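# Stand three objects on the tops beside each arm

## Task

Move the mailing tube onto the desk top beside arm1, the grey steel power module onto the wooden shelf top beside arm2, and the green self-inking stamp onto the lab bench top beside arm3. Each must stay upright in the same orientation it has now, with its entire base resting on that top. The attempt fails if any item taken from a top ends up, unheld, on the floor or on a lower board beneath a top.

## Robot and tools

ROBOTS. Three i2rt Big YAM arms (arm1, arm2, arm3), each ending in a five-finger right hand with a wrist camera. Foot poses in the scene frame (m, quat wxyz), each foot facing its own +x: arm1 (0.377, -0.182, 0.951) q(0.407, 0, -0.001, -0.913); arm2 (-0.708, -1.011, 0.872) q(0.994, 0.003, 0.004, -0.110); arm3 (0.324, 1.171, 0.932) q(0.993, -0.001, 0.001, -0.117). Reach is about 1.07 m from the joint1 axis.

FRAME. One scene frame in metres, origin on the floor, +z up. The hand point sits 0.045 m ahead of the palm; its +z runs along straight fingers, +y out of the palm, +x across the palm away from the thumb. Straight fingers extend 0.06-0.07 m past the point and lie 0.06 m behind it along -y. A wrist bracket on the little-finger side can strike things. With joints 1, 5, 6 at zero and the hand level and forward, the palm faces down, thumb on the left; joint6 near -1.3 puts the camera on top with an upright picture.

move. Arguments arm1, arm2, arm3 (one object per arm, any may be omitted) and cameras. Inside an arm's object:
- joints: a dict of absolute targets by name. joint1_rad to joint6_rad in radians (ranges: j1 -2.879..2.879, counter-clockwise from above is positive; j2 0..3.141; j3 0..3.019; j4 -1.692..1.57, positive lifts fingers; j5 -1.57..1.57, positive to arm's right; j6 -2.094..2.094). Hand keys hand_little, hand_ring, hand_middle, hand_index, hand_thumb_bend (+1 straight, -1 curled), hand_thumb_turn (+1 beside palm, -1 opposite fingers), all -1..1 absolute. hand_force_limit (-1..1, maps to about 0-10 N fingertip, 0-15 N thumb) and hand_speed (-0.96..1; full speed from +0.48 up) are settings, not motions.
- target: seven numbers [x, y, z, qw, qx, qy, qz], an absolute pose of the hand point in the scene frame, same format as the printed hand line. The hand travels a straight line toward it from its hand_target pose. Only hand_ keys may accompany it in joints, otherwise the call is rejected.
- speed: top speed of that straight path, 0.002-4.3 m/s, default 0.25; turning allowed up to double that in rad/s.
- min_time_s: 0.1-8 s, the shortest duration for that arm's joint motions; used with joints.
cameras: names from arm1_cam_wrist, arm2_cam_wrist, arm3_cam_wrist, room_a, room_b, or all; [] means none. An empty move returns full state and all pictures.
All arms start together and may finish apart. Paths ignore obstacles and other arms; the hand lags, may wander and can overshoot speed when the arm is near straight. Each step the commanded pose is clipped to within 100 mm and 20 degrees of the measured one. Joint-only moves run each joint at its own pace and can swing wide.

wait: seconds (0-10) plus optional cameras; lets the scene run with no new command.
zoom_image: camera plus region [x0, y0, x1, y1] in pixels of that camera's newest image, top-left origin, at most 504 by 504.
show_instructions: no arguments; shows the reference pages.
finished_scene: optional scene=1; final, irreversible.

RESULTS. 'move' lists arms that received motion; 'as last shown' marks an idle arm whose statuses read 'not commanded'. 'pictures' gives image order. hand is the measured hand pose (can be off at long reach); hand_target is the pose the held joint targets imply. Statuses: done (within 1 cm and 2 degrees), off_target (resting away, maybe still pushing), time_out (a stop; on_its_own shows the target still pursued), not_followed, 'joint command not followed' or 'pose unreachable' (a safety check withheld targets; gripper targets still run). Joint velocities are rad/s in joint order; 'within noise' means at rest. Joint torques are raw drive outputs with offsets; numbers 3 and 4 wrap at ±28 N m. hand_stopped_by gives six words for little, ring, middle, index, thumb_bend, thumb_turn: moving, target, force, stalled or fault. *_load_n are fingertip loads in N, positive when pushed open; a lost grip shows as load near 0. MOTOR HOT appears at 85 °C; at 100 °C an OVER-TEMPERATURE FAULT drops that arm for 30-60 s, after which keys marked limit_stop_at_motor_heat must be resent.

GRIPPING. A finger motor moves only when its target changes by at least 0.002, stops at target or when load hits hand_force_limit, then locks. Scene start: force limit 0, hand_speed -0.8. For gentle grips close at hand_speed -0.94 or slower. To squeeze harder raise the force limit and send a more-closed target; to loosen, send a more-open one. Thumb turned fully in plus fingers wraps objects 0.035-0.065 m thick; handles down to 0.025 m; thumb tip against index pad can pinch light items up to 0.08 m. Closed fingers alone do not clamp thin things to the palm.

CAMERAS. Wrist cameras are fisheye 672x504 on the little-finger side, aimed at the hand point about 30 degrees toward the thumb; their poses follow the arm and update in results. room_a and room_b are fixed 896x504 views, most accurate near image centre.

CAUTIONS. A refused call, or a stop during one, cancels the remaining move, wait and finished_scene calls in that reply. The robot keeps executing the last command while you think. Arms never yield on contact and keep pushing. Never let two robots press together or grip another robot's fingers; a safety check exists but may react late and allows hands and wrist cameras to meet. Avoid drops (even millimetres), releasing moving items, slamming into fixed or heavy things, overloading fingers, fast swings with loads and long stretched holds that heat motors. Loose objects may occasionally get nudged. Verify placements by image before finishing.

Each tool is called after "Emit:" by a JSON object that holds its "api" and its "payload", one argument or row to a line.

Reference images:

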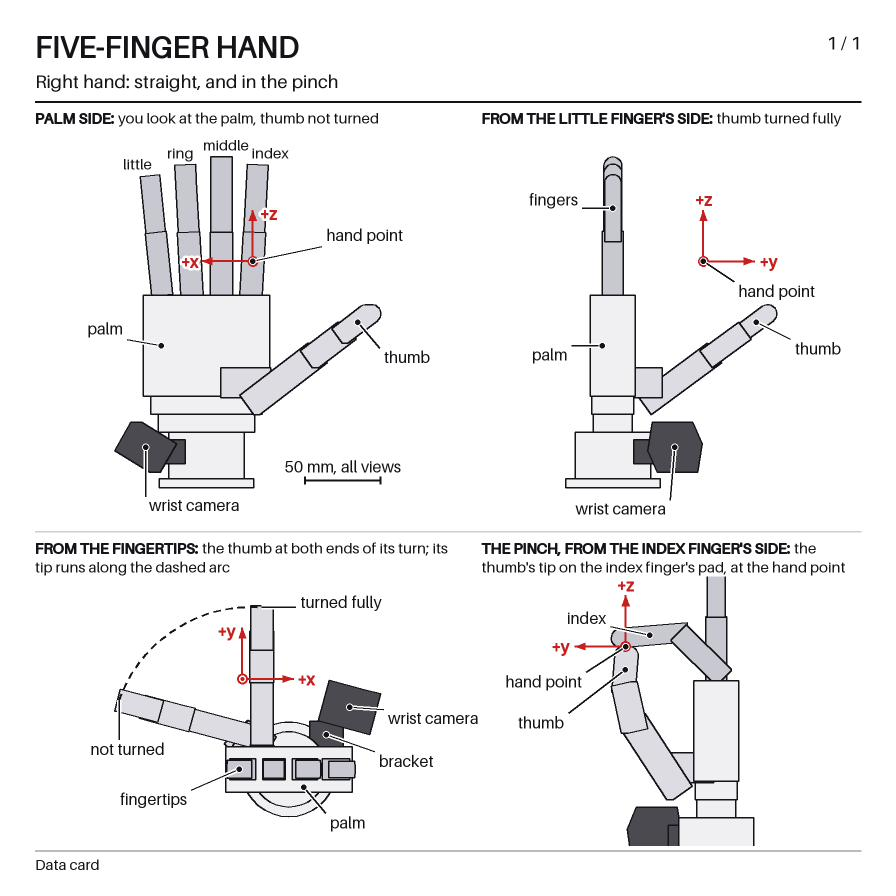

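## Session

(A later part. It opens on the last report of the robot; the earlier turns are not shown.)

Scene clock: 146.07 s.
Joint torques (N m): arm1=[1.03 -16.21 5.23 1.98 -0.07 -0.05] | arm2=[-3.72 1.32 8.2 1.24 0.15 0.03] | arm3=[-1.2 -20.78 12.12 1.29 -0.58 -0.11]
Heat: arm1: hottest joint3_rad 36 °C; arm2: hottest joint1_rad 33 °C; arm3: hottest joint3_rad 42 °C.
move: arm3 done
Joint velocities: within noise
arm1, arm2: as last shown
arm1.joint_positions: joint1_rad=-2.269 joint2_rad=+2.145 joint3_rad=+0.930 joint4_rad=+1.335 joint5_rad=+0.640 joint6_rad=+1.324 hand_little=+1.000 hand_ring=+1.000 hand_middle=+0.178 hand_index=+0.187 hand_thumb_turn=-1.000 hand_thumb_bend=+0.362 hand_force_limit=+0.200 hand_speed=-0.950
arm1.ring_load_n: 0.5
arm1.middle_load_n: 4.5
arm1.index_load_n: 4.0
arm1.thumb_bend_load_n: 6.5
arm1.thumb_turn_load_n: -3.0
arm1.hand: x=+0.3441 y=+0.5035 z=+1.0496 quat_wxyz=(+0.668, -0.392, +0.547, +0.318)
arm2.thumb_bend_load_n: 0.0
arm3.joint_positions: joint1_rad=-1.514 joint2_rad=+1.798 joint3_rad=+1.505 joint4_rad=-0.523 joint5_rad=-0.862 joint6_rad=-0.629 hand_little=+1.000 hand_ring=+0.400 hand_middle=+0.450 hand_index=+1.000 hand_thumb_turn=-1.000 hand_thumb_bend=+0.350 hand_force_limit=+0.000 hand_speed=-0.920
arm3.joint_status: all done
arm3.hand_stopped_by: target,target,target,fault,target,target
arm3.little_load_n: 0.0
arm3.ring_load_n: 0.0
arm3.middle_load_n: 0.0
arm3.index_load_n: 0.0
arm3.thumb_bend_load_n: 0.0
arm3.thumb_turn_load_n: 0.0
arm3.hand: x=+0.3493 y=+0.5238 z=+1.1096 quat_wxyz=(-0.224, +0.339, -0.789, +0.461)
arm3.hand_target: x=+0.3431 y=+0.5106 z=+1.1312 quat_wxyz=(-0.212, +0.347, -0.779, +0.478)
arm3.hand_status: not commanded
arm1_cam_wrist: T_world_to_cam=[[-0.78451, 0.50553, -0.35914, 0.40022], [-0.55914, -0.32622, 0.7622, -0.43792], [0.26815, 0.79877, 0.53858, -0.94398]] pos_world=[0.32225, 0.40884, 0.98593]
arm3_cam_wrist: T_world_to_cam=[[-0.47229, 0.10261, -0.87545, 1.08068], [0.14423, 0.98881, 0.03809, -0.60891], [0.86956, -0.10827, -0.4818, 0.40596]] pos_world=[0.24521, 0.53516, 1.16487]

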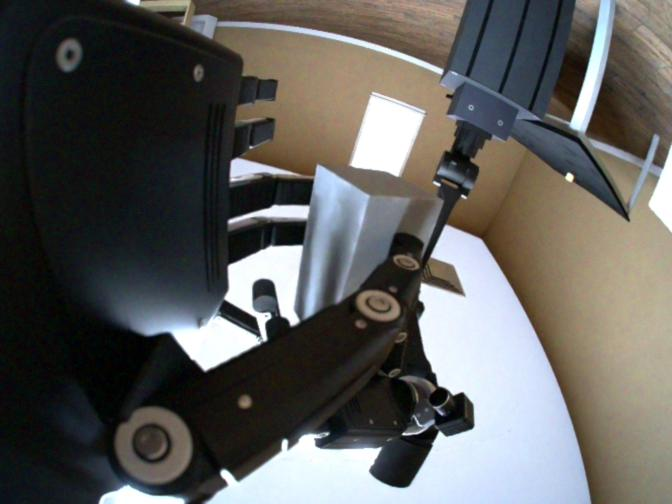

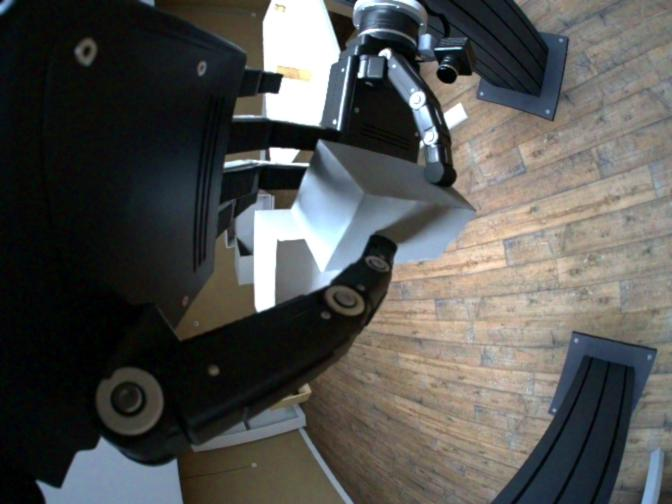

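Emit:
{"api": "move", "payload": {
  "arm3": {"joints": {"hand_middle": 1.0, "hand_ring": 1.0, "hand_thumb_bend": 0.8, "hand_speed": -0.8}}
}}

Emit:
{"api": "move", "payload": {
  "arm3": {"target": [0.343, 0.52, 1.27, 0.2126, -0.3468, 0.7790, -0.4774], "speed": 0.12},
  "cameras": ["arm1_cam_wrist", "arm3_cam_wrist", "room_a"]
}}

Scene clock: 148.63 s.
Joint torques (N m): arm1=[0.85 -16.38 5.2 1.96 -0.04 -0.06] | arm2=[-3.72 0.97 8.13 1.25 0.15 0.03] | arm3=[-1.61 -20.6 12.26 1.18 -0.53 -0.1]
Heat: arm1: hottest joint3_rad 36 °C; arm2: hottest joint1_rad 33 °C; arm3: hottest joint3_rad 43 °C.
move: arm3 done
Joint velocities: within noise
arm1, arm2: as last shown
arm1.ring_load_n: 0.0
arm1.thumb_turn_load_n: -2.5
arm2.ring_load_n: 0.5
arm3.joint_positions: joint1_rad=-1.514 joint2_rad=+1.798 joint3_rad=+1.505 joint4_rad=-0.523 joint5_rad=-0.862 joint6_rad=-0.629 hand_little=+1.000 hand_ring=+1.000 hand_middle=+1.000 hand_index=+1.000 hand_thumb_turn=-1.000 hand_thumb_bend=+0.800 hand_force_limit=+0.000 hand_speed=-0.800
arm3.joint_status: all done
arm3.hand_stopped_by: target,target,target,fault,target,target
arm3.little_load_n: 0.0
arm3.ring_load_n: 0.0
arm3.middle_load_n: 0.0
arm3.index_load_n: -0.5
arm3.thumb_bend_load_n: 0.0
arm3.thumb_turn_load_n: 0.0
arm3.hand: x=+0.3494 y=+0.5238 z=+1.1097 quat_wxyz=(-0.224, +0.339, -0.789, +0.461)
arm3.hand_target: x=+0.3431 y=+0.5106 z=+1.1312 quat_wxyz=(-0.212, +0.347, -0.779, +0.478)
arm3.hand_status: not commanded
pictures: none

Scene clock: 150.63 s.
Joint torques (N m): arm1=[0.85 -16.26 5.23 2.04 -0.05 -0.07] | arm2=[-3.6 1.03 8.18 1.26 0.16 0.03] | arm3=[-1.38 -20.89 12.68 1.16 -0.57 -0.08]
Heat: arm1: hottest joint3_rad 36 °C; arm2: hottest joint1_rad 33 °C; arm3: hottest joint3_rad 43 °C.
move: arm3 off_target
Joint velocities: within noise
arm1, arm2: as last shown
arm1.thumb_turn_load_n: -3.0
arm2.ring_load_n: 0.0
arm3.joint_positions: joint1_rad=-1.514 joint2_rad=+1.749 joint3_rad=+1.794 joint4_rad=-0.866 joint5_rad=-0.865 joint6_rad=-0.629 hand_little=+1.000 hand_ring=+1.000 hand_middle=+1.000 hand_index=+1.000 hand_thumb_turn=-1.000 hand_thumb_bend=+0.800 hand_force_limit=+0.000 hand_speed=-0.800
arm3.joint_status: not commanded
arm3.hand_stopped_by: target,target,target,fault,target,target
arm3.little_load_n: -0.5
arm3.ring_load_n: 0.0
arm3.middle_load_n: 0.0
arm3.index_load_n: 0.0
arm3.thumb_bend_load_n: 0.0
arm3.thumb_turn_load_n: 0.0
arm3.hand: x=+0.3506 y=+0.5269 z=+1.2438 quat_wxyz=(-0.227, +0.339, -0.789, +0.459)
arm3.hand_target: x=+0.3433 y=+0.5213 z=+1.2698 quat_wxyz=(-0.212, +0.347, -0.779, +0.478)
arm3.hand_status: off_target (0.028 m and 3.0 deg from the pose sent, 0.161 m and 2.7 deg at the start)
arm1_cam_wrist: T_world_to_cam=[[-0.78451, 0.50553, -0.35914, 0.40022], [-0.55914, -0.32622, 0.7622, -0.43792], [0.26815, 0.79877, 0.53858, -0.94398]] pos_world=[0.32225, 0.40884, 0.98593]
arm3_cam_wrist: T_world_to_cam=[[-0.46952, 0.10572, -0.87657, 1.1973], [0.14183, 0.98894, 0.04331, -0.62301], [0.87146, -0.10399, -0.47932, 0.46371]] pos_world=[0.24641, 0.53776, 1.29877]

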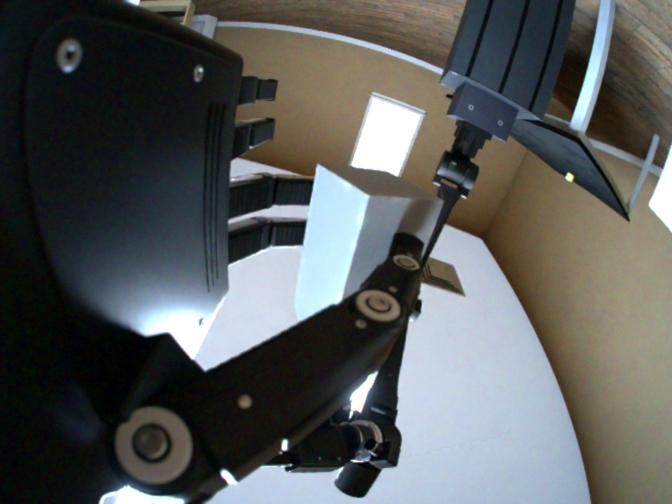

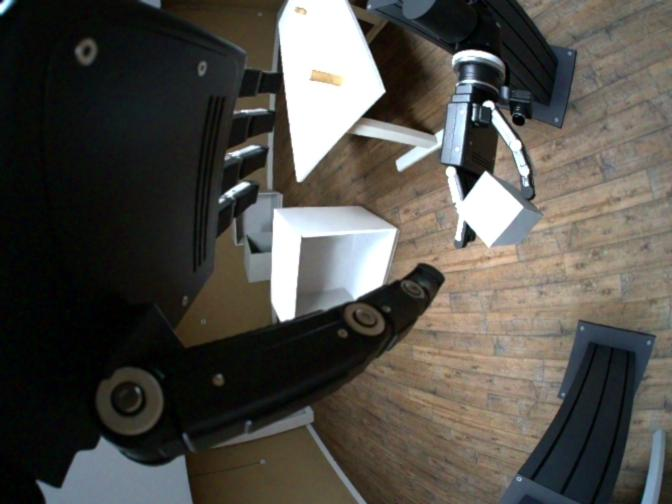

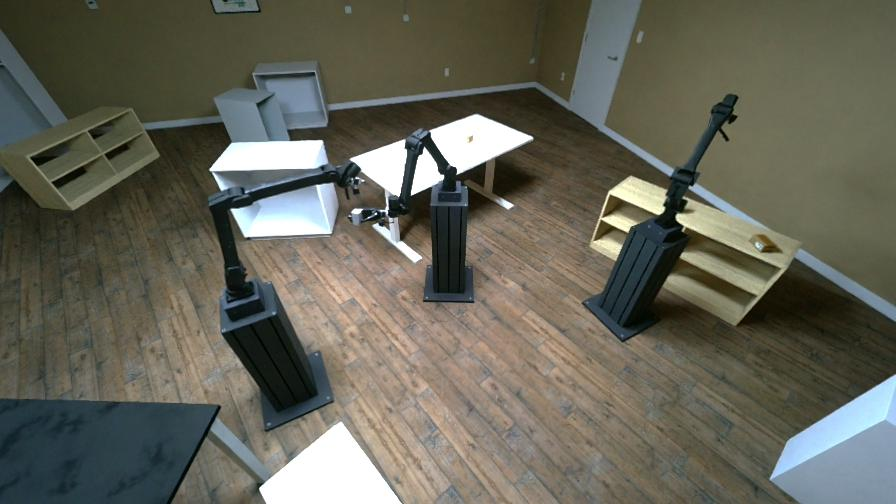

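Emit:
{"api": "zoom_image", "payload": {
  "camera": "arm1_cam_wrist",
  "region": [340, 0, 600, 200]
}}

Scaled by 1.938 from the camera's image (finer frame: 960x720).

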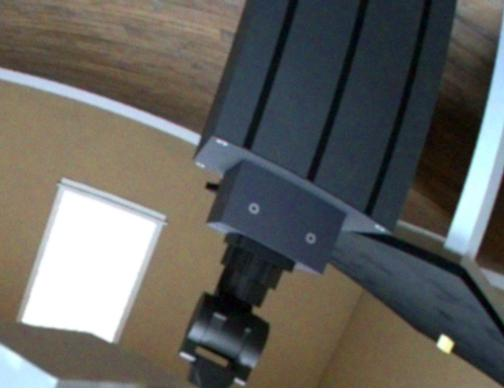

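Emit:
{"api": "zoom_image", "payload": {
  "camera": "room_a",
  "region": [320, 180, 440, 250]
}}

Emit:
{"api": "zoom_image", "payload": {
  "camera": "arm3_cam_wrist",
  "region": [400, 20, 600, 260]
}}

Scaled by 4.200.

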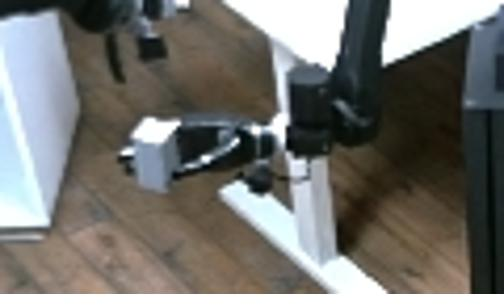

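Scaled by 2.100 from the camera's image (finer frame: 960x720).

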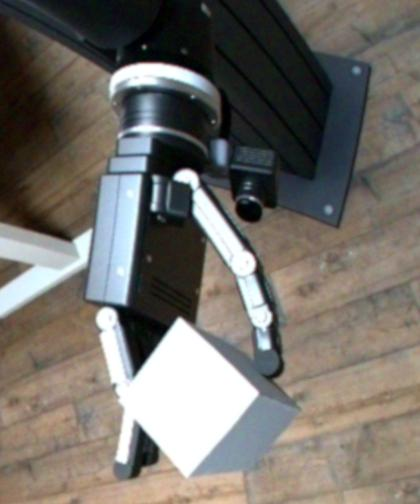

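Emit:
{"api": "move", "payload": {
  "arm1": {"joints": {"joint1_rad": -0.094}, "min_time_s": 5},
  "arm3": {"joints": {"joint1_rad": -0.9, "hand_thumb_bend": 1.0}, "min_time_s": 3},
  "arm2": {"joints": {"joint1_rad": 0.873, "hand_thumb_bend": 1.0, "hand_middle": 1.0, "hand_ring": 1.0, "hand_little": 1.0, "hand_index": 1.0}, "min_time_s": 4},
  "cameras": ["arm1_cam_wrist", "arm2_cam_wrist", "room_a"]
}}

Scene clock: 162.60 s.
Joint torques (N m): arm1=[1.08 -16.03 5.24 1.99 0.08 -0.04] | arm2=[-1.38 1.08 8.14 1.16 0.14 0.03] | arm3=[-0.5 -21.07 12.64 1.01 -0.51 -0.11]
Heat: arm1: hottest joint3_rad 36 °C; arm2: hottest joint1_rad 33 °C; arm3: hottest joint3_rad 43 °C.
move: arm1 done; arm2 done; arm3 done
Joint velocities: within noise
arm1.joint_positions: joint1_rad=-0.091 joint2_rad=+2.145 joint3_rad=+0.930 joint4_rad=+1.335 joint5_rad=+0.637 joint6_rad=+1.324 hand_little=+1.000 hand_ring=+1.000 hand_middle=+0.178 hand_index=+0.187 hand_thumb_turn=-1.000 hand_thumb_bend=+0.362 hand_force_limit=+0.200 hand_speed=-0.950
arm1.joint_status: all done
arm1.hand_stopped_by: target,target,force,force,target,target
arm1.little_load_n: 0.0
arm1.ring_load_n: 0.0
arm1.middle_load_n: 4.5
arm1.index_load_n: 4.0
arm1.thumb_bend_load_n: 6.0
arm1.thumb_turn_load_n: -2.5
arm1.hand: x=-0.1676 y=-0.6002 z=+1.0511 quat_wxyz=(+0.025, -0.666, -0.094, +0.739)
arm1.hand_target: x=-0.1708 y=-0.6002 z=+1.0575 quat_wxyz=(+0.025, -0.663, -0.091, +0.742)
arm1.hand_status: not commanded
arm2.joint_positions: joint1_rad=+0.858 joint2_rad=+0.647 joint3_rad=+1.390 joint4_rad=-1.378 joint5_rad=-0.071 joint6_rad=-1.121 hand_little=+1.000 hand_ring=+1.000 hand_middle=+1.000 hand_index=+1.000 hand_thumb_turn=-1.000 hand_thumb_bend=+1.000 hand_force_limit=+0.000 hand_speed=-0.800
arm2.joint_status: all done
arm2.hand_stopped_by: target,target,target,target,target,target
arm2.little_load_n: 0.0
arm2.ring_load_n: 0.0
arm2.middle_load_n: 0.0
arm2.index_load_n: 0.0
arm2.thumb_bend_load_n: 0.0
arm2.thumb_turn_load_n: 0.0
arm2.hand: x=-0.5050 y=-0.9000 z=+1.3388 quat_wxyz=(-0.263, +0.887, +0.097, +0.366)
arm2.hand_target: x=-0.5071 y=-0.8974 z=+1.3467 quat_wxyz=(-0.271, +0.882, +0.104, +0.372)
arm2.hand_status: not commanded
arm3.joint_positions: joint1_rad=-0.905 joint2_rad=+1.749 joint3_rad=+1.794 joint4_rad=-0.866 joint5_rad=-0.866 joint6_rad=-0.629 hand_little=+1.000 hand_ring=+1.000 hand_middle=+1.000 hand_index=+1.000 hand_thumb_turn=-1.000 hand_thumb_bend=+1.000 hand_force_limit=+0.000 hand_speed=-0.800
arm3.joint_status: all done
arm3.hand_stopped_by: target,target,target,fault,target,target
arm3.little_load_n: 0.0
arm3.ring_load_n: 0.0
arm3.middle_load_n: 0.0
arm3.index_load_n: 0.0
arm3.thumb_bend_load_n: 0.0
arm3.thumb_turn_load_n: 0.0
arm3.hand: x=+0.7149 y=+0.6579 z=+1.2427 quat_wxyz=(-0.354, +0.560, -0.652, +0.369)
arm3.hand_target: x=+0.7199 y=+0.6548 z=+1.2686 quat_wxyz=(-0.348, +0.569, -0.635, +0.389)
arm3.hand_status: not commanded
arm1_cam_wrist: T_world_to_cam=[[0.0351, -0.9339, -0.35579, -0.17284], [0.58773, -0.26865, 0.76315, -0.85946], [-0.80829, -0.2359, 0.53946, -0.72837]] pos_world=[-0.07753, -0.56413, 0.98733]
arm2_cam_wrist: T_world_to_cam=[[0.5173, -0.83676, -0.17955, -0.25379], [-0.83259, -0.44353, -0.33179, -0.37679], [0.19799, 0.32112, -0.92611, 1.74819]] pos_world=[-0.52855, -0.94087, 1.44844]

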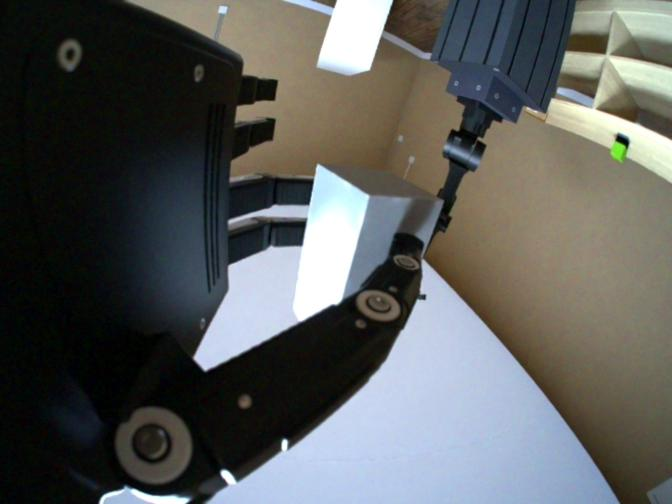

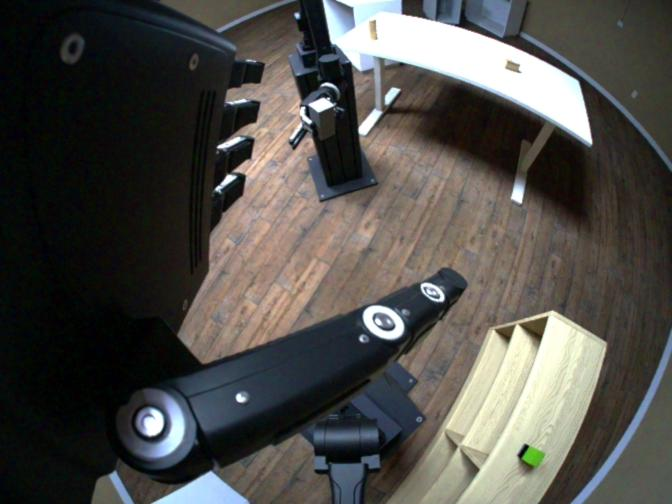

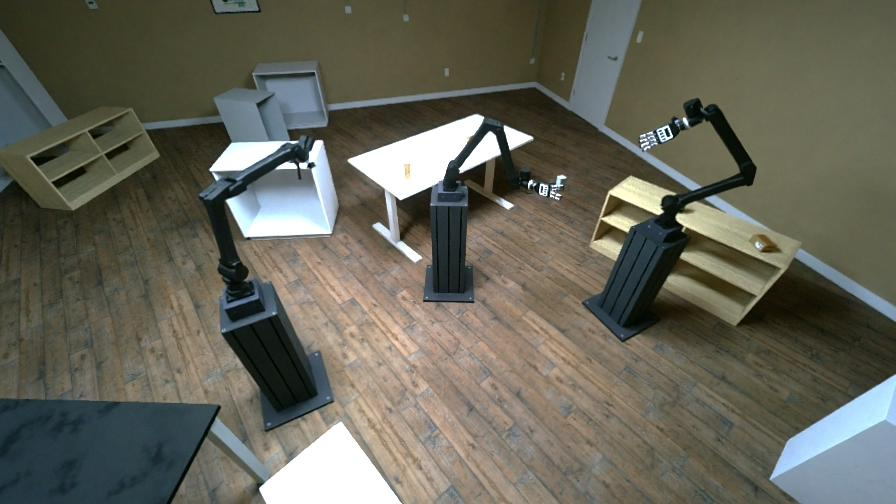

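Emit:
{"api": "zoom_image", "payload": {
  "camera": "arm1_cam_wrist",
  "region": [200, 0, 672, 260]
}}

Emit:
{"api": "zoom_image", "payload": {
  "camera": "arm2_cam_wrist",
  "region": [270, 50, 400, 210]
}}

Emit:
{"api": "zoom_image", "payload": {
  "camera": "room_a",
  "region": [480, 140, 600, 220]
}}

Scaled by 1.068 from the camera's image (finer frame: 960x720).

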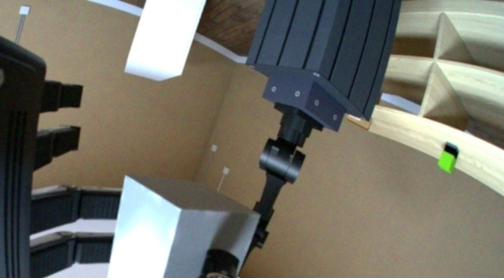

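Scaled by 3.150 from the camera's image (finer frame: 960x720).

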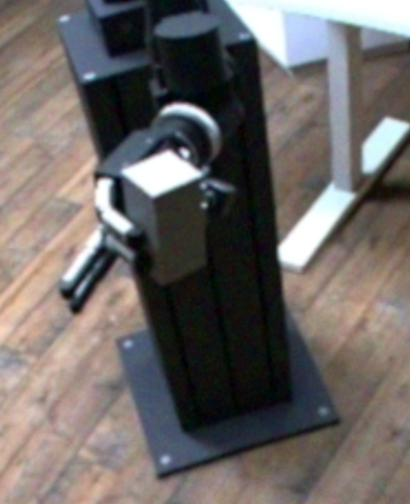

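Scaled by 4.200.

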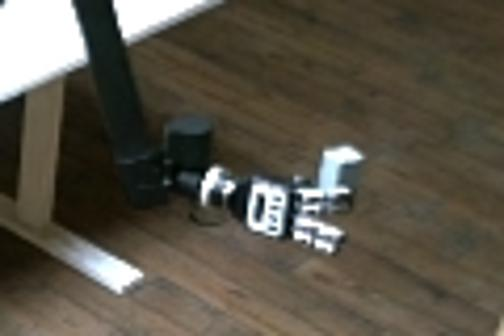

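Emit:
{"api": "zoom_image", "payload": {
  "camera": "arm2_cam_wrist",
  "region": [295, 85, 355, 145]
}}

Emit:
{"api": "zoom_image", "payload": {
  "camera": "arm2_cam_wrist",
  "region": [280, 40, 390, 210]
}}

Scaled by 8.400 from the camera's image (finer frame: 960x720).

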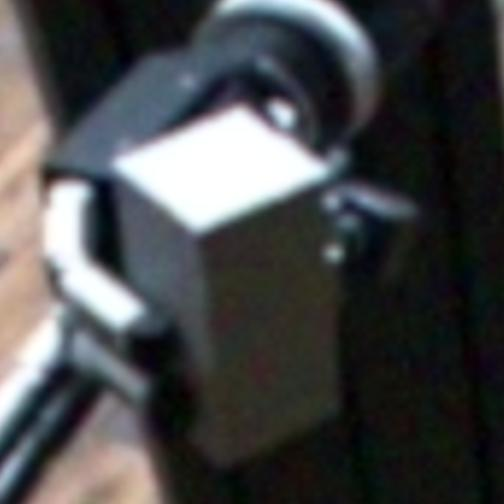

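Scaled by 2.965 from the camera's image (finer frame: 960x720).

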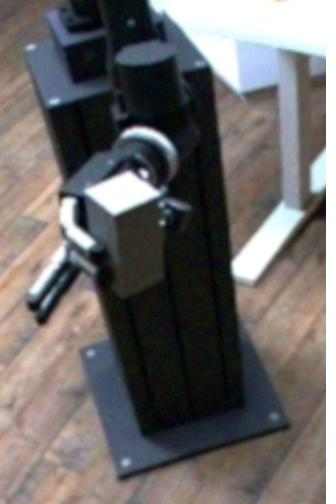

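Emit:
{"api": "move", "payload": {
  "arm1": {"target": [-0.1708, -0.6002, 1.060, 0.0126, -0.7279, -0.0702, 0.682], "speed": 0.08},
  "cameras": ["arm1_cam_wrist", "arm2_cam_wrist"]
}}

Emit:
{"api": "zoom_image", "payload": {
  "camera": "arm2_cam_wrist",
  "region": [280, 40, 390, 210]
}}

Scene clock: 168.57 s.
Joint torques (N m): arm1=[2.32 -17.08 5.2 2.04 0.29 0.26] | arm2=[-1.2 1.32 8.2 1.21 0.13 0.03] | arm3=[0.79 -20.84 12.67 1.1 -0.53 -0.11]
Heat: arm1: hottest joint3_rad 36 °C; arm2: hottest joint1_rad 33 °C; arm3: hottest joint3_rad 44 °C.
move: arm1 off_target
Joint velocities: within noise
arm1.joint_positions: joint1_rad=-0.090 joint2_rad=+2.034 joint3_rad=+0.920 joint4_rad=+1.008 joint5_rad=+0.678 joint6_rad=+1.481 hand_little=+1.000 hand_ring=+1.000 hand_middle=+0.178 hand_index=+0.187 hand_thumb_turn=-1.000 hand_thumb_bend=+0.362 hand_force_limit=+0.200 hand_speed=-0.950
arm1.joint_status: not commanded
arm1.hand_stopped_by: target,target,force,force,target,target
arm1.little_load_n: 0.0
arm1.ring_load_n: 0.0
arm1.middle_load_n: 4.5
arm1.index_load_n: 4.0
arm1.thumb_bend_load_n: 6.5
arm1.thumb_turn_load_n: -3.0
arm1.hand: x=-0.1762 y=-0.5952 z=+1.0441 quat_wxyz=(+0.029, -0.731, -0.082, +0.676)
arm1.hand_target: x=-0.1710 y=-0.6002 z=+1.0599 quat_wxyz=(+0.013, -0.728, -0.070, +0.682)
arm1.hand_status: off_target (0.018 m and 2.4 deg from the pose sent, 0.009 m and 10.1 deg at the start)
arm2, arm3: as last shown
arm1_cam_wrist: T_world_to_cam=[[0.06223, -0.93709, -0.34349, -0.18024], [0.43174, -0.28501, 0.85578, -0.98163], [-0.89985, -0.20155, 0.38685, -0.56668]] pos_world=[-0.0749, -0.56289, 0.99737]
arm2_cam_wrist: T_world_to_cam=[[0.5173, -0.83676, -0.17955, -0.25379], [-0.83259, -0.44353, -0.33179, -0.37679], [0.19799, 0.32112, -0.92611, 1.74819]] pos_world=[-0.52855, -0.94087, 1.44844]

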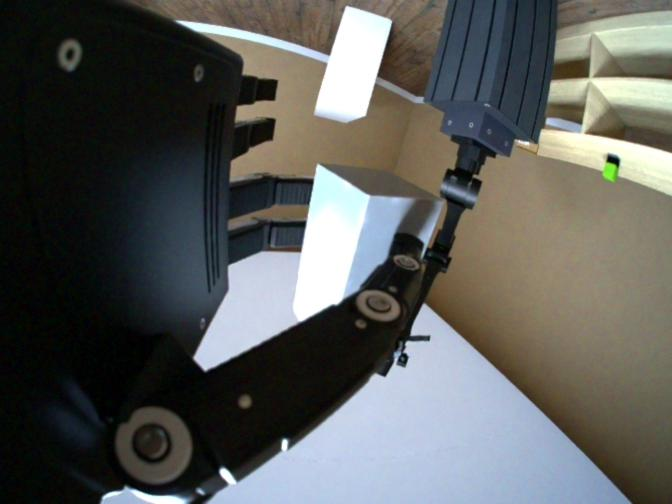

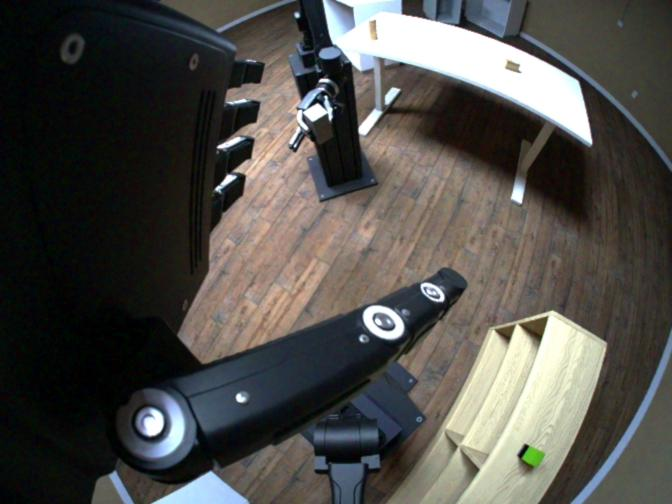

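Scaled by 2.965 from the camera's image (finer frame: 960x720).

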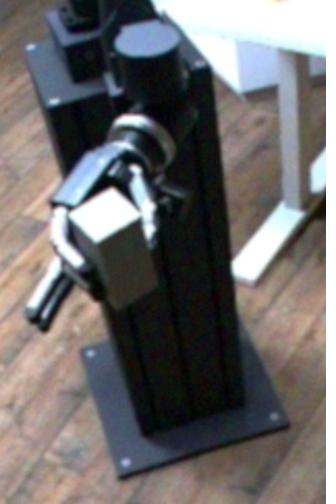

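Emit:
{"api": "move", "payload": {
  "arm2": {"target": [-0.208, -0.621, 1.22, 0.5081, -0.8291, 0.199, -0.122], "speed": 0.15},
  "cameras": ["arm1_cam_wrist", "arm2_cam_wrist"]
}}

Emit:
{"api": "zoom_image", "payload": {
  "camera": "arm2_cam_wrist",
  "region": [280, 120, 540, 380]
}}

Scene clock: 174.13 s.
Joint torques (N m): arm1=[2.37 -17.08 5.3 2.06 0.28 0.26] | arm2=[-3.6 -11.75 12.48 1.73 -0.19 0.15] | arm3=[-0.32 -20.42 12.77 1.03 -0.54 -0.12]
Heat: arm1: hottest joint3_rad 36 °C; arm2: hottest joint1_rad 33 °C; arm3: hottest joint3_rad 44 °C.
move: arm2 off_target
Joint velocities: within noise
arm1, arm3: as last shown
arm1.little_load_n: 0.5
arm1.middle_load_n: 5.0
arm1.thumb_turn_load_n: -2.5
arm1.hand_target: x=-0.1710 y=-0.6002 z=+1.0599 quat_wxyz=(+0.012, -0.728, -0.070, +0.682)
arm2.joint_positions: joint1_rad=+0.733 joint2_rad=+1.520 joint3_rad=+1.531 joint4_rad=-0.621 joint5_rad=-0.521 joint6_rad=-0.323 hand_little=+1.000 hand_ring=+1.000 hand_middle=+1.000 hand_index=+1.000 hand_thumb_turn=-1.000 hand_thumb_bend=+1.000 hand_force_limit=+0.000 hand_speed=-0.800
arm2.joint_status: not commanded
arm2.hand_stopped_by: target,target,target,target,target,target
arm2.little_load_n: 0.0
arm2.ring_load_n: 0.0
arm2.middle_load_n: 0.0
arm2.index_load_n: 0.0
arm2.thumb_bend_load_n: 0.0
arm2.thumb_turn_load_n: 0.0
arm2.hand: x=-0.2263 y=-0.6229 z=+1.1975 quat_wxyz=(-0.492, +0.841, -0.199, +0.105)
arm2.hand_target: x=-0.2093 y=-0.6221 z=+1.2201 quat_wxyz=(-0.508, +0.829, -0.199, +0.122)
arm2.hand_status: off_target (0.029 m and 3.0 deg from the pose sent, 0.425 m and 53.1 deg at the start)
arm3.middle_load_n: -0.5
arm1_cam_wrist: T_world_to_cam=[[0.06218, -0.93738, -0.3427, -0.18129], [0.43167, -0.28433, 0.85605, -0.98154], [-0.89989, -0.20116, 0.38696, -0.5666]] pos_world=[-0.0749, -0.563, 0.99737]
arm2_cam_wrist: T_world_to_cam=[[-0.00186, -0.56249, -0.8268, 0.63695], [-0.98202, -0.15505, 0.1077, -0.44903], [-0.18878, 0.81213, -0.55209, 1.24351]] pos_world=[-0.20502, -0.72124, 1.26152]

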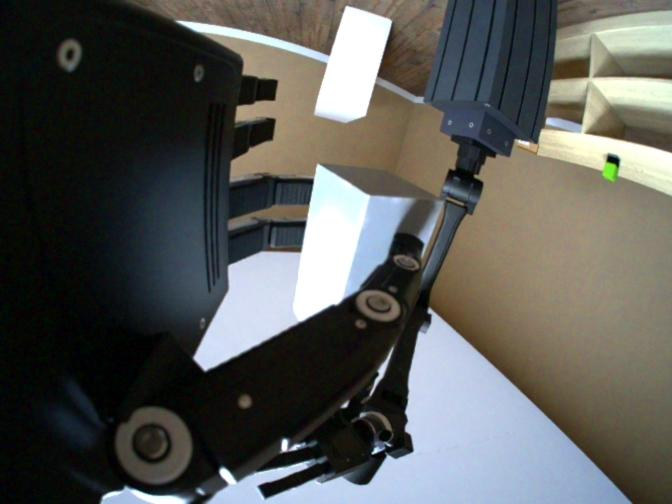

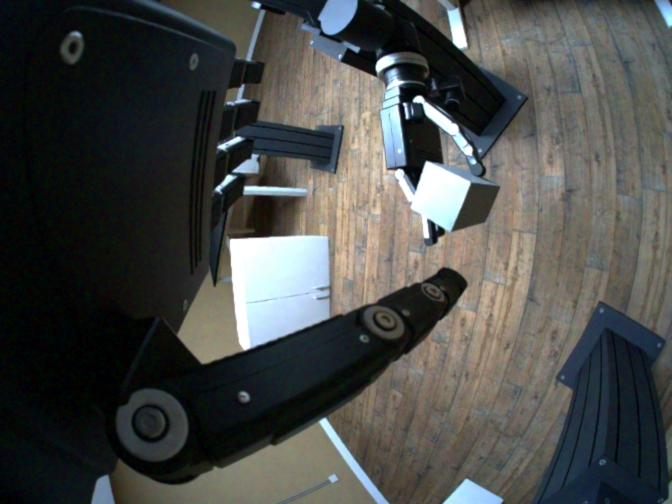

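Scaled by 1.938 from the camera's image (finer frame: 960x720).

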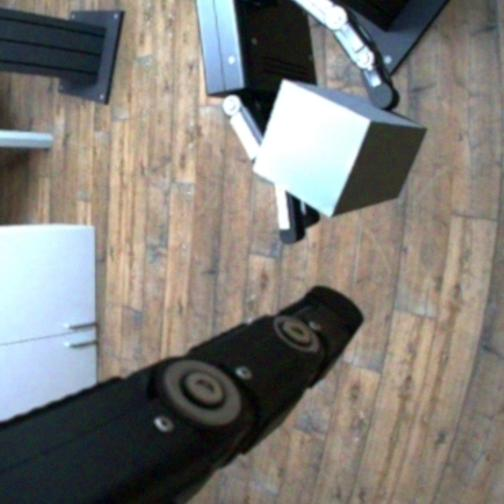

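Emit:
{"api": "zoom_image", "payload": {
  "camera": "arm2_cam_wrist",
  "region": [390, 140, 520, 250]
}}

Scaled by 3.877 from the camera's image (finer frame: 960x720).

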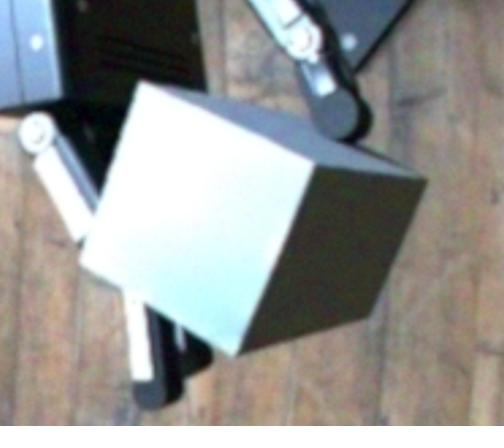

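Emit:
{"api": "zoom_image", "payload": {
  "camera": "arm2_cam_wrist",
  "region": [500, 290, 672, 504]
}}

Emit:
{"api": "zoom_image", "payload": {
  "camera": "arm2_cam_wrist",
  "region": [380, 0, 560, 160]
}}

Emit:
{"api": "zoom_image", "payload": {
  "camera": "arm2_cam_wrist",
  "region": [210, 100, 360, 340]
}}

Scaled by 2.355 from the camera's image (finer frame: 960x720).

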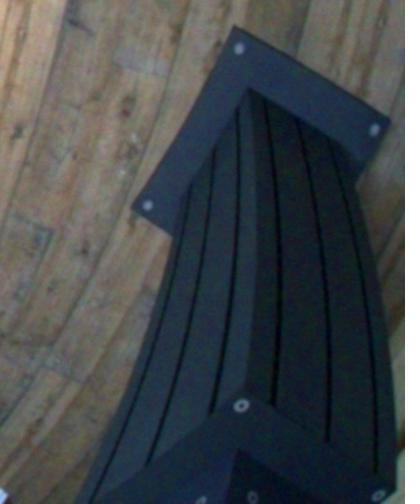

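Scaled by 2.800 from the camera's image (finer frame: 960x720).

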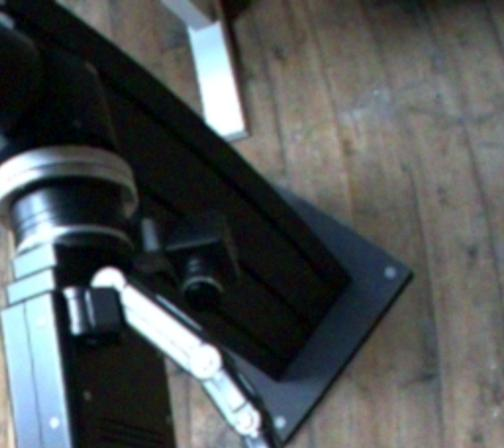

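Scaled by 2.100 from the camera's image (finer frame: 960x720).

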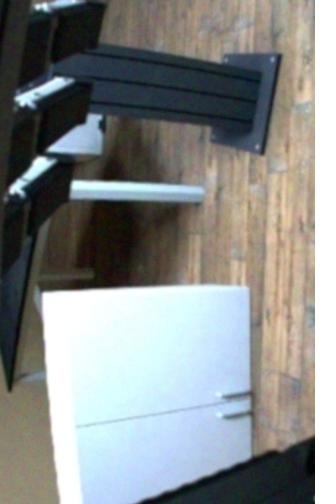

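Emit:
{"api": "move", "payload": {
  "arm1": {"target": [-0.1690, -0.6002, 1.060, 0.0161, 0.6822, 0.0454, -0.7296], "speed": 0.08},
  "cameras": ["arm1_cam_wrist", "arm2_cam_wrist"]
}}

Emit:
{"api": "zoom_image", "payload": {
  "camera": "arm2_cam_wrist",
  "region": [390, 140, 520, 250]
}}

Scene clock: 183.43 s.
Joint torques (N m): arm1=[1.79 -14.15 6.04 3.32 -0.08 -0.05] | arm2=[-3.43 -11.63 12.55 1.7 -0.16 0.14] | arm3=[-0.21 -20.72 12.67 1.06 -0.51 -0.13]
Heat: arm1: hottest joint3_rad 35 °C; arm2: hottest joint3_rad 35 °C; arm3: hottest joint3_rad 44 °C.
move: arm1 done
Joint velocities: within noise
arm1.joint_positions: joint1_rad=-0.090 joint2_rad=+2.106 joint3_rad=+0.920 joint4_rad=+1.240 joint5_rad=+0.671 joint6_rad=+1.478 hand_little=+1.000 hand_ring=+1.000 hand_middle=+0.178 hand_index=+0.187 hand_thumb_turn=-1.000 hand_thumb_bend=+0.362 hand_force_limit=+0.200 hand_speed=-0.950
arm1.joint_status: not commanded
arm1.hand_stopped_by: target,target,force,force,target,target
arm1.little_load_n: 0.0
arm1.ring_load_n: 0.0
arm1.middle_load_n: 4.5
arm1.index_load_n: 4.0
arm1.thumb_bend_load_n: 6.5
arm1.thumb_turn_load_n: -3.0
arm1.hand: x=-0.1710 y=-0.5921 z=+1.0577 quat_wxyz=(-0.007, -0.691, -0.046, +0.722)
arm1.hand_target: x=-0.1688 y=-0.6001 z=+1.0599 quat_wxyz=(-0.016, -0.683, -0.045, +0.729)
arm1.hand_status: done (0.009 m and 1.7 deg from the pose sent, 0.018 m and 10.7 deg at the start)
arm2, arm3: as last shown
arm2.middle_load_n: -0.5
arm3.little_load_n: -0.5
arm3.middle_load_n: 0.0
arm1_cam_wrist: T_world_to_cam=[[0.03336, -0.96836, -0.24733, -0.29818], [0.53205, -0.19229, 0.82459, -0.88963], [-0.84606, -0.1591, 0.5088, -0.66135]] pos_world=[-0.07627, -0.56502, 0.99633]
arm2_cam_wrist: T_world_to_cam=[[-0.00226, -0.56237, -0.82688, 0.63706], [-0.98202, -0.15485, 0.108, -0.44926], [-0.18878, 0.81226, -0.55191, 1.24337]] pos_world=[-0.20502, -0.72124, 1.26152]

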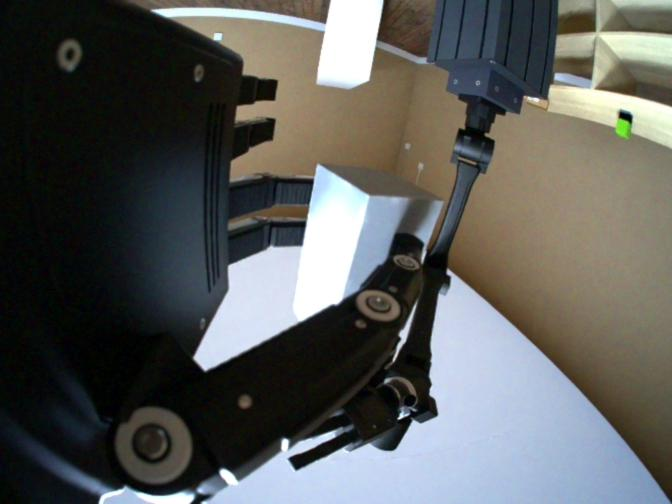

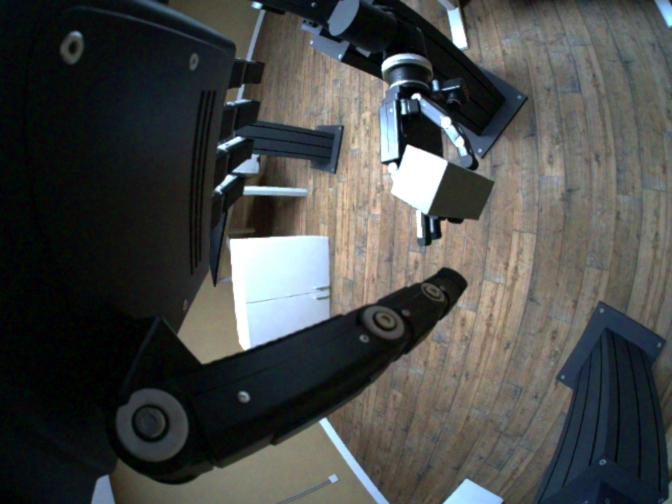

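Scaled by 3.877 from the camera's image (finer frame: 960x720).

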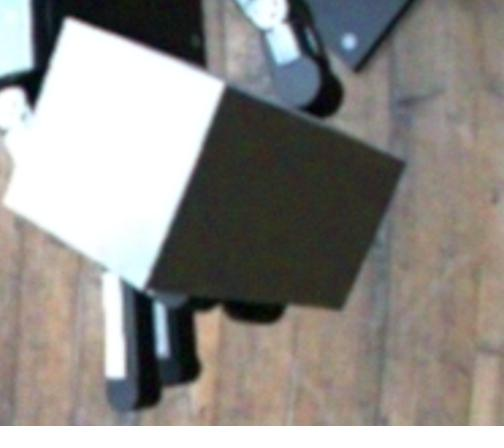

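Emit:
{"api": "move", "payload": {
  "arm2": {"target": [-0.182, -0.616, 1.155, 0.5112, -0.834, 0.1773, -0.1087], "speed": 0.1},
  "cameras": ["arm1_cam_wrist", "arm2_cam_wrist"]
}}

Emit:
{"api": "zoom_image", "payload": {
  "camera": "arm2_cam_wrist",
  "region": [340, 100, 540, 280]
}}

Scene clock: 187.53 s.
Joint torques (N m): arm1=[1.96 -14.1 6.06 3.4 -0.04 -0.07] | arm2=[-3.55 -13.1 8.5 1.69 -0.23 -0.06] | arm3=[-0.09 -20.89 12.81 0.98 -0.52 -0.12]
Heat: arm1: hottest joint3_rad 35 °C; arm2: hottest joint3_rad 35 °C; arm3: hottest joint3_rad 45 °C.
move: arm2 off_target
Joint velocities: within noise
arm1, arm3: as last shown
arm2.joint_positions: joint1_rad=+0.709 joint2_rad=+1.610 joint3_rad=+1.531 joint4_rad=-0.501 joint5_rad=-0.585 joint6_rad=-0.347 hand_little=+1.000 hand_ring=+1.000 hand_middle=+1.000 hand_index=+1.000 hand_thumb_turn=-1.000 hand_thumb_bend=+1.000 hand_force_limit=+0.000 hand_speed=-0.800
arm2.joint_status: not commanded
arm2.hand_stopped_by: target,target,target,target,target,target
arm2.little_load_n: -0.5
arm2.ring_load_n: -0.5
arm2.middle_load_n: -0.5
arm2.index_load_n: 0.0
arm2.thumb_bend_load_n: 0.0
arm2.thumb_turn_load_n: 0.0
arm2.hand: x=-0.1920 y=-0.6108 z=+1.1651 quat_wxyz=(-0.513, +0.834, -0.177, +0.104)
arm2.hand_target: x=-0.1822 y=-0.6162 z=+1.1551 quat_wxyz=(-0.511, +0.834, -0.177, +0.109)
arm2.hand_status: off_target (0.015 m and 0.6 deg from the pose sent, 0.062 m and 3.4 deg at the start)
arm3.little_load_n: 0.0
arm3.ring_load_n: -0.5
arm3.middle_load_n: -0.5
arm1_cam_wrist: T_world_to_cam=[[0.03336, -0.96836, -0.24733, -0.29818], [0.53205, -0.19229, 0.82459, -0.88963], [-0.84606, -0.1591, 0.5088, -0.66135]] pos_world=[-0.07627, -0.56502, 0.99633]
arm2_cam_wrist: T_world_to_cam=[[0.0443, -0.53014, -0.84675, 0.66894], [-0.97756, -0.19773, 0.07266, -0.39437], [-0.20595, 0.82453, -0.527, 1.19735]] pos_world=[-0.16856, -0.7106, 1.22609]

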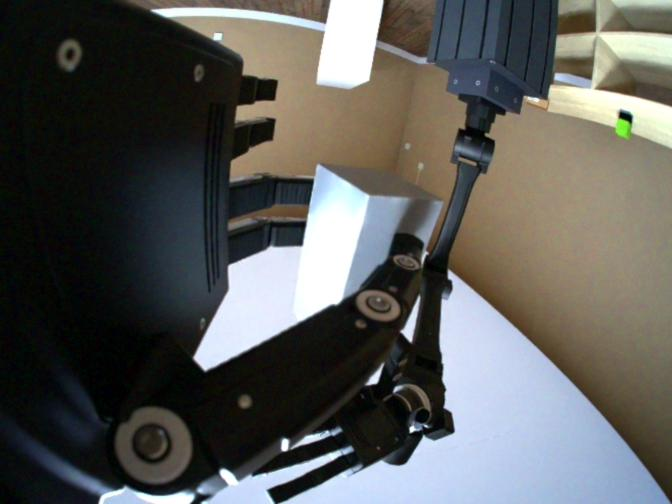

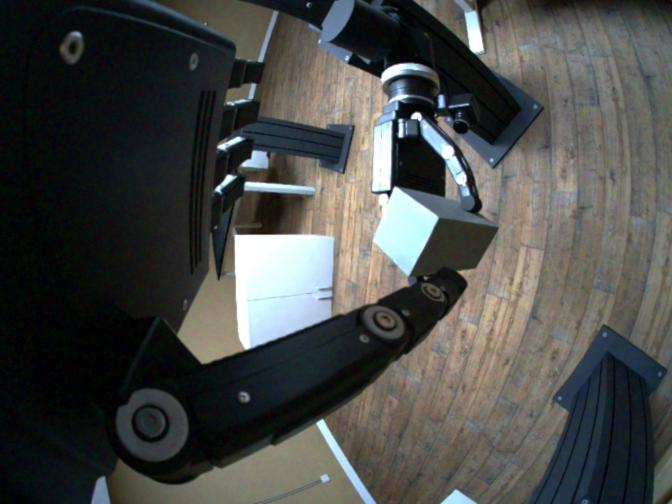

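Scaled by 2.520 from the camera's image (finer frame: 960x720).

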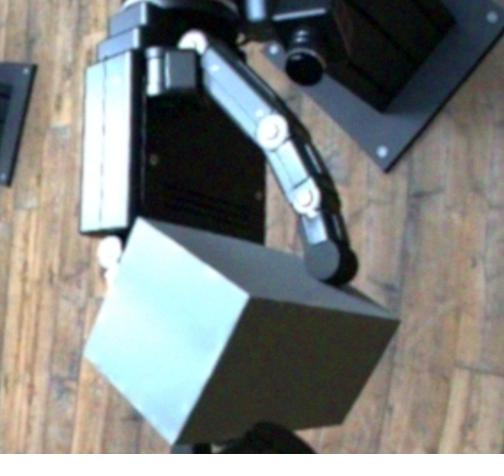

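Emit:
{"api": "move", "payload": {
  "arm2": {"target": [-0.188, -0.6215, 1.094, 0.5112, -0.834, 0.1773, -0.1087], "speed": 0.08},
  "cameras": ["arm1_cam_wrist", "arm2_cam_wrist"]
}}

Emit:
{"api": "zoom_image", "payload": {
  "camera": "arm2_cam_wrist",
  "region": [300, 140, 540, 340]
}}

Emit:
{"api": "zoom_image", "payload": {
  "camera": "arm1_cam_wrist",
  "region": [220, 140, 520, 440]
}}

Scene clock: 191.13 s.
Joint torques (N m): arm1=[2.2 -13.92 6 3.37 -0.06 -0.05] | arm2=[-3.66 -12.51 8.21 1.74 -0.22 -0.04] | arm3=[-0.03 -20.72 12.77 0.96 -0.55 -0.11]
Heat: arm1: hottest joint3_rad 35 °C; arm2: hottest joint3_rad 35 °C; arm3: hottest joint3_rad 45 °C.
move: arm2 off_target
Joint velocities: within noise
arm1, arm3: as last shown
arm2.joint_positions: joint1_rad=+0.705 joint2_rad=+1.617 joint3_rad=+1.383 joint4_rad=-0.343 joint5_rad=-0.589 joint6_rad=-0.352 hand_little=+1.000 hand_ring=+1.000 hand_middle=+1.000 hand_index=+1.000 hand_thumb_turn=-1.000 hand_thumb_bend=+1.000 hand_force_limit=+0.000 hand_speed=-0.800
arm2.joint_status: not commanded
arm2.hand_stopped_by: target,target,target,target,target,target
arm2.little_load_n: 0.0
arm2.ring_load_n: 0.0
arm2.middle_load_n: 0.0
arm2.index_load_n: -0.5
arm2.thumb_bend_load_n: 0.0
arm2.thumb_turn_load_n: 0.0
arm2.hand: x=-0.1967 y=-0.6150 z=+1.1059 quat_wxyz=(-0.513, +0.833, -0.175, +0.105)
arm2.hand_target: x=-0.1882 y=-0.6217 z=+1.0941 quat_wxyz=(-0.511, +0.834, -0.177, +0.109)
arm2.hand_status: off_target (0.016 m and 0.6 deg from the pose sent, 0.072 m and 0.6 deg at the start)
arm3.ring_load_n: 0.0
arm3.middle_load_n: 0.0
arm1_cam_wrist: T_world_to_cam=[[0.03336, -0.96836, -0.24733, -0.29818], [0.53205, -0.19229, 0.82459, -0.88963], [-0.84606, -0.1591, 0.5088, -0.66135]] pos_world=[-0.07627, -0.56502, 0.99633]
arm2_cam_wrist: T_world_to_cam=[[0.04824, -0.52916, -0.84715, 0.6186], [-0.97757, -0.19907, 0.06869, -0.39193], [-0.20499, 0.82484, -0.5269, 1.16897]] pos_world=[-0.17335, -0.7149, 1.16689]

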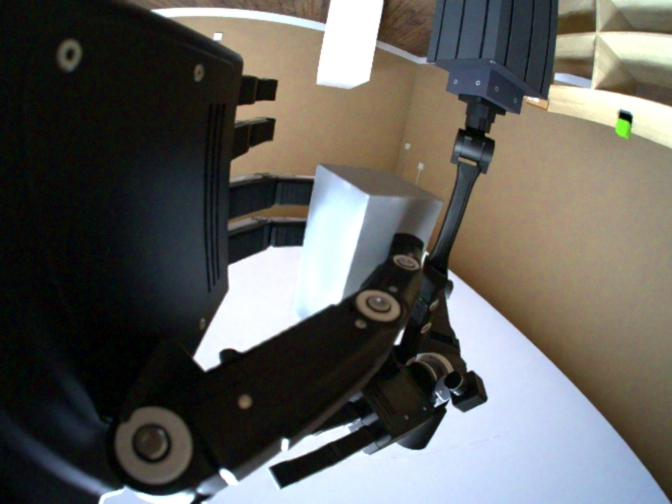

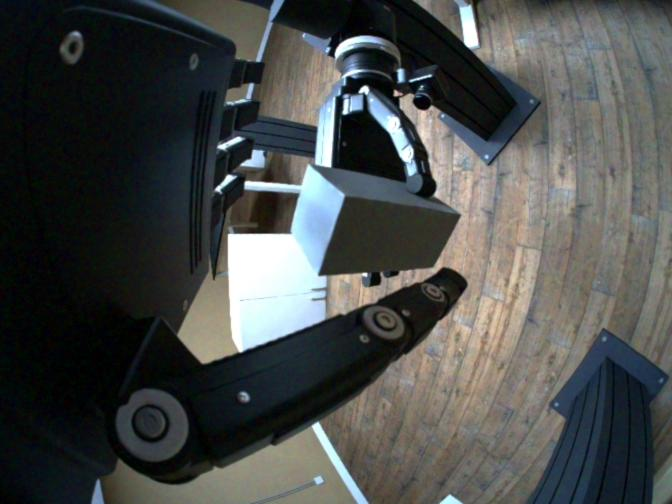

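Scaled by 2.100 from the camera's image (finer frame: 960x720).

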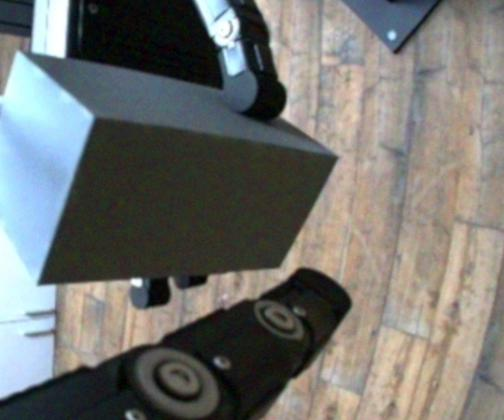

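Scaled by 1.680 from the camera's image (finer frame: 960x720).

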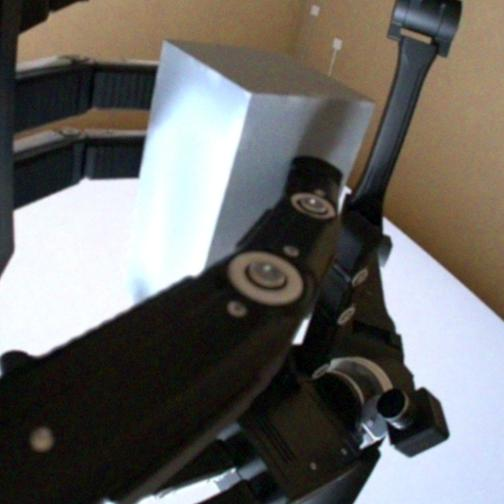

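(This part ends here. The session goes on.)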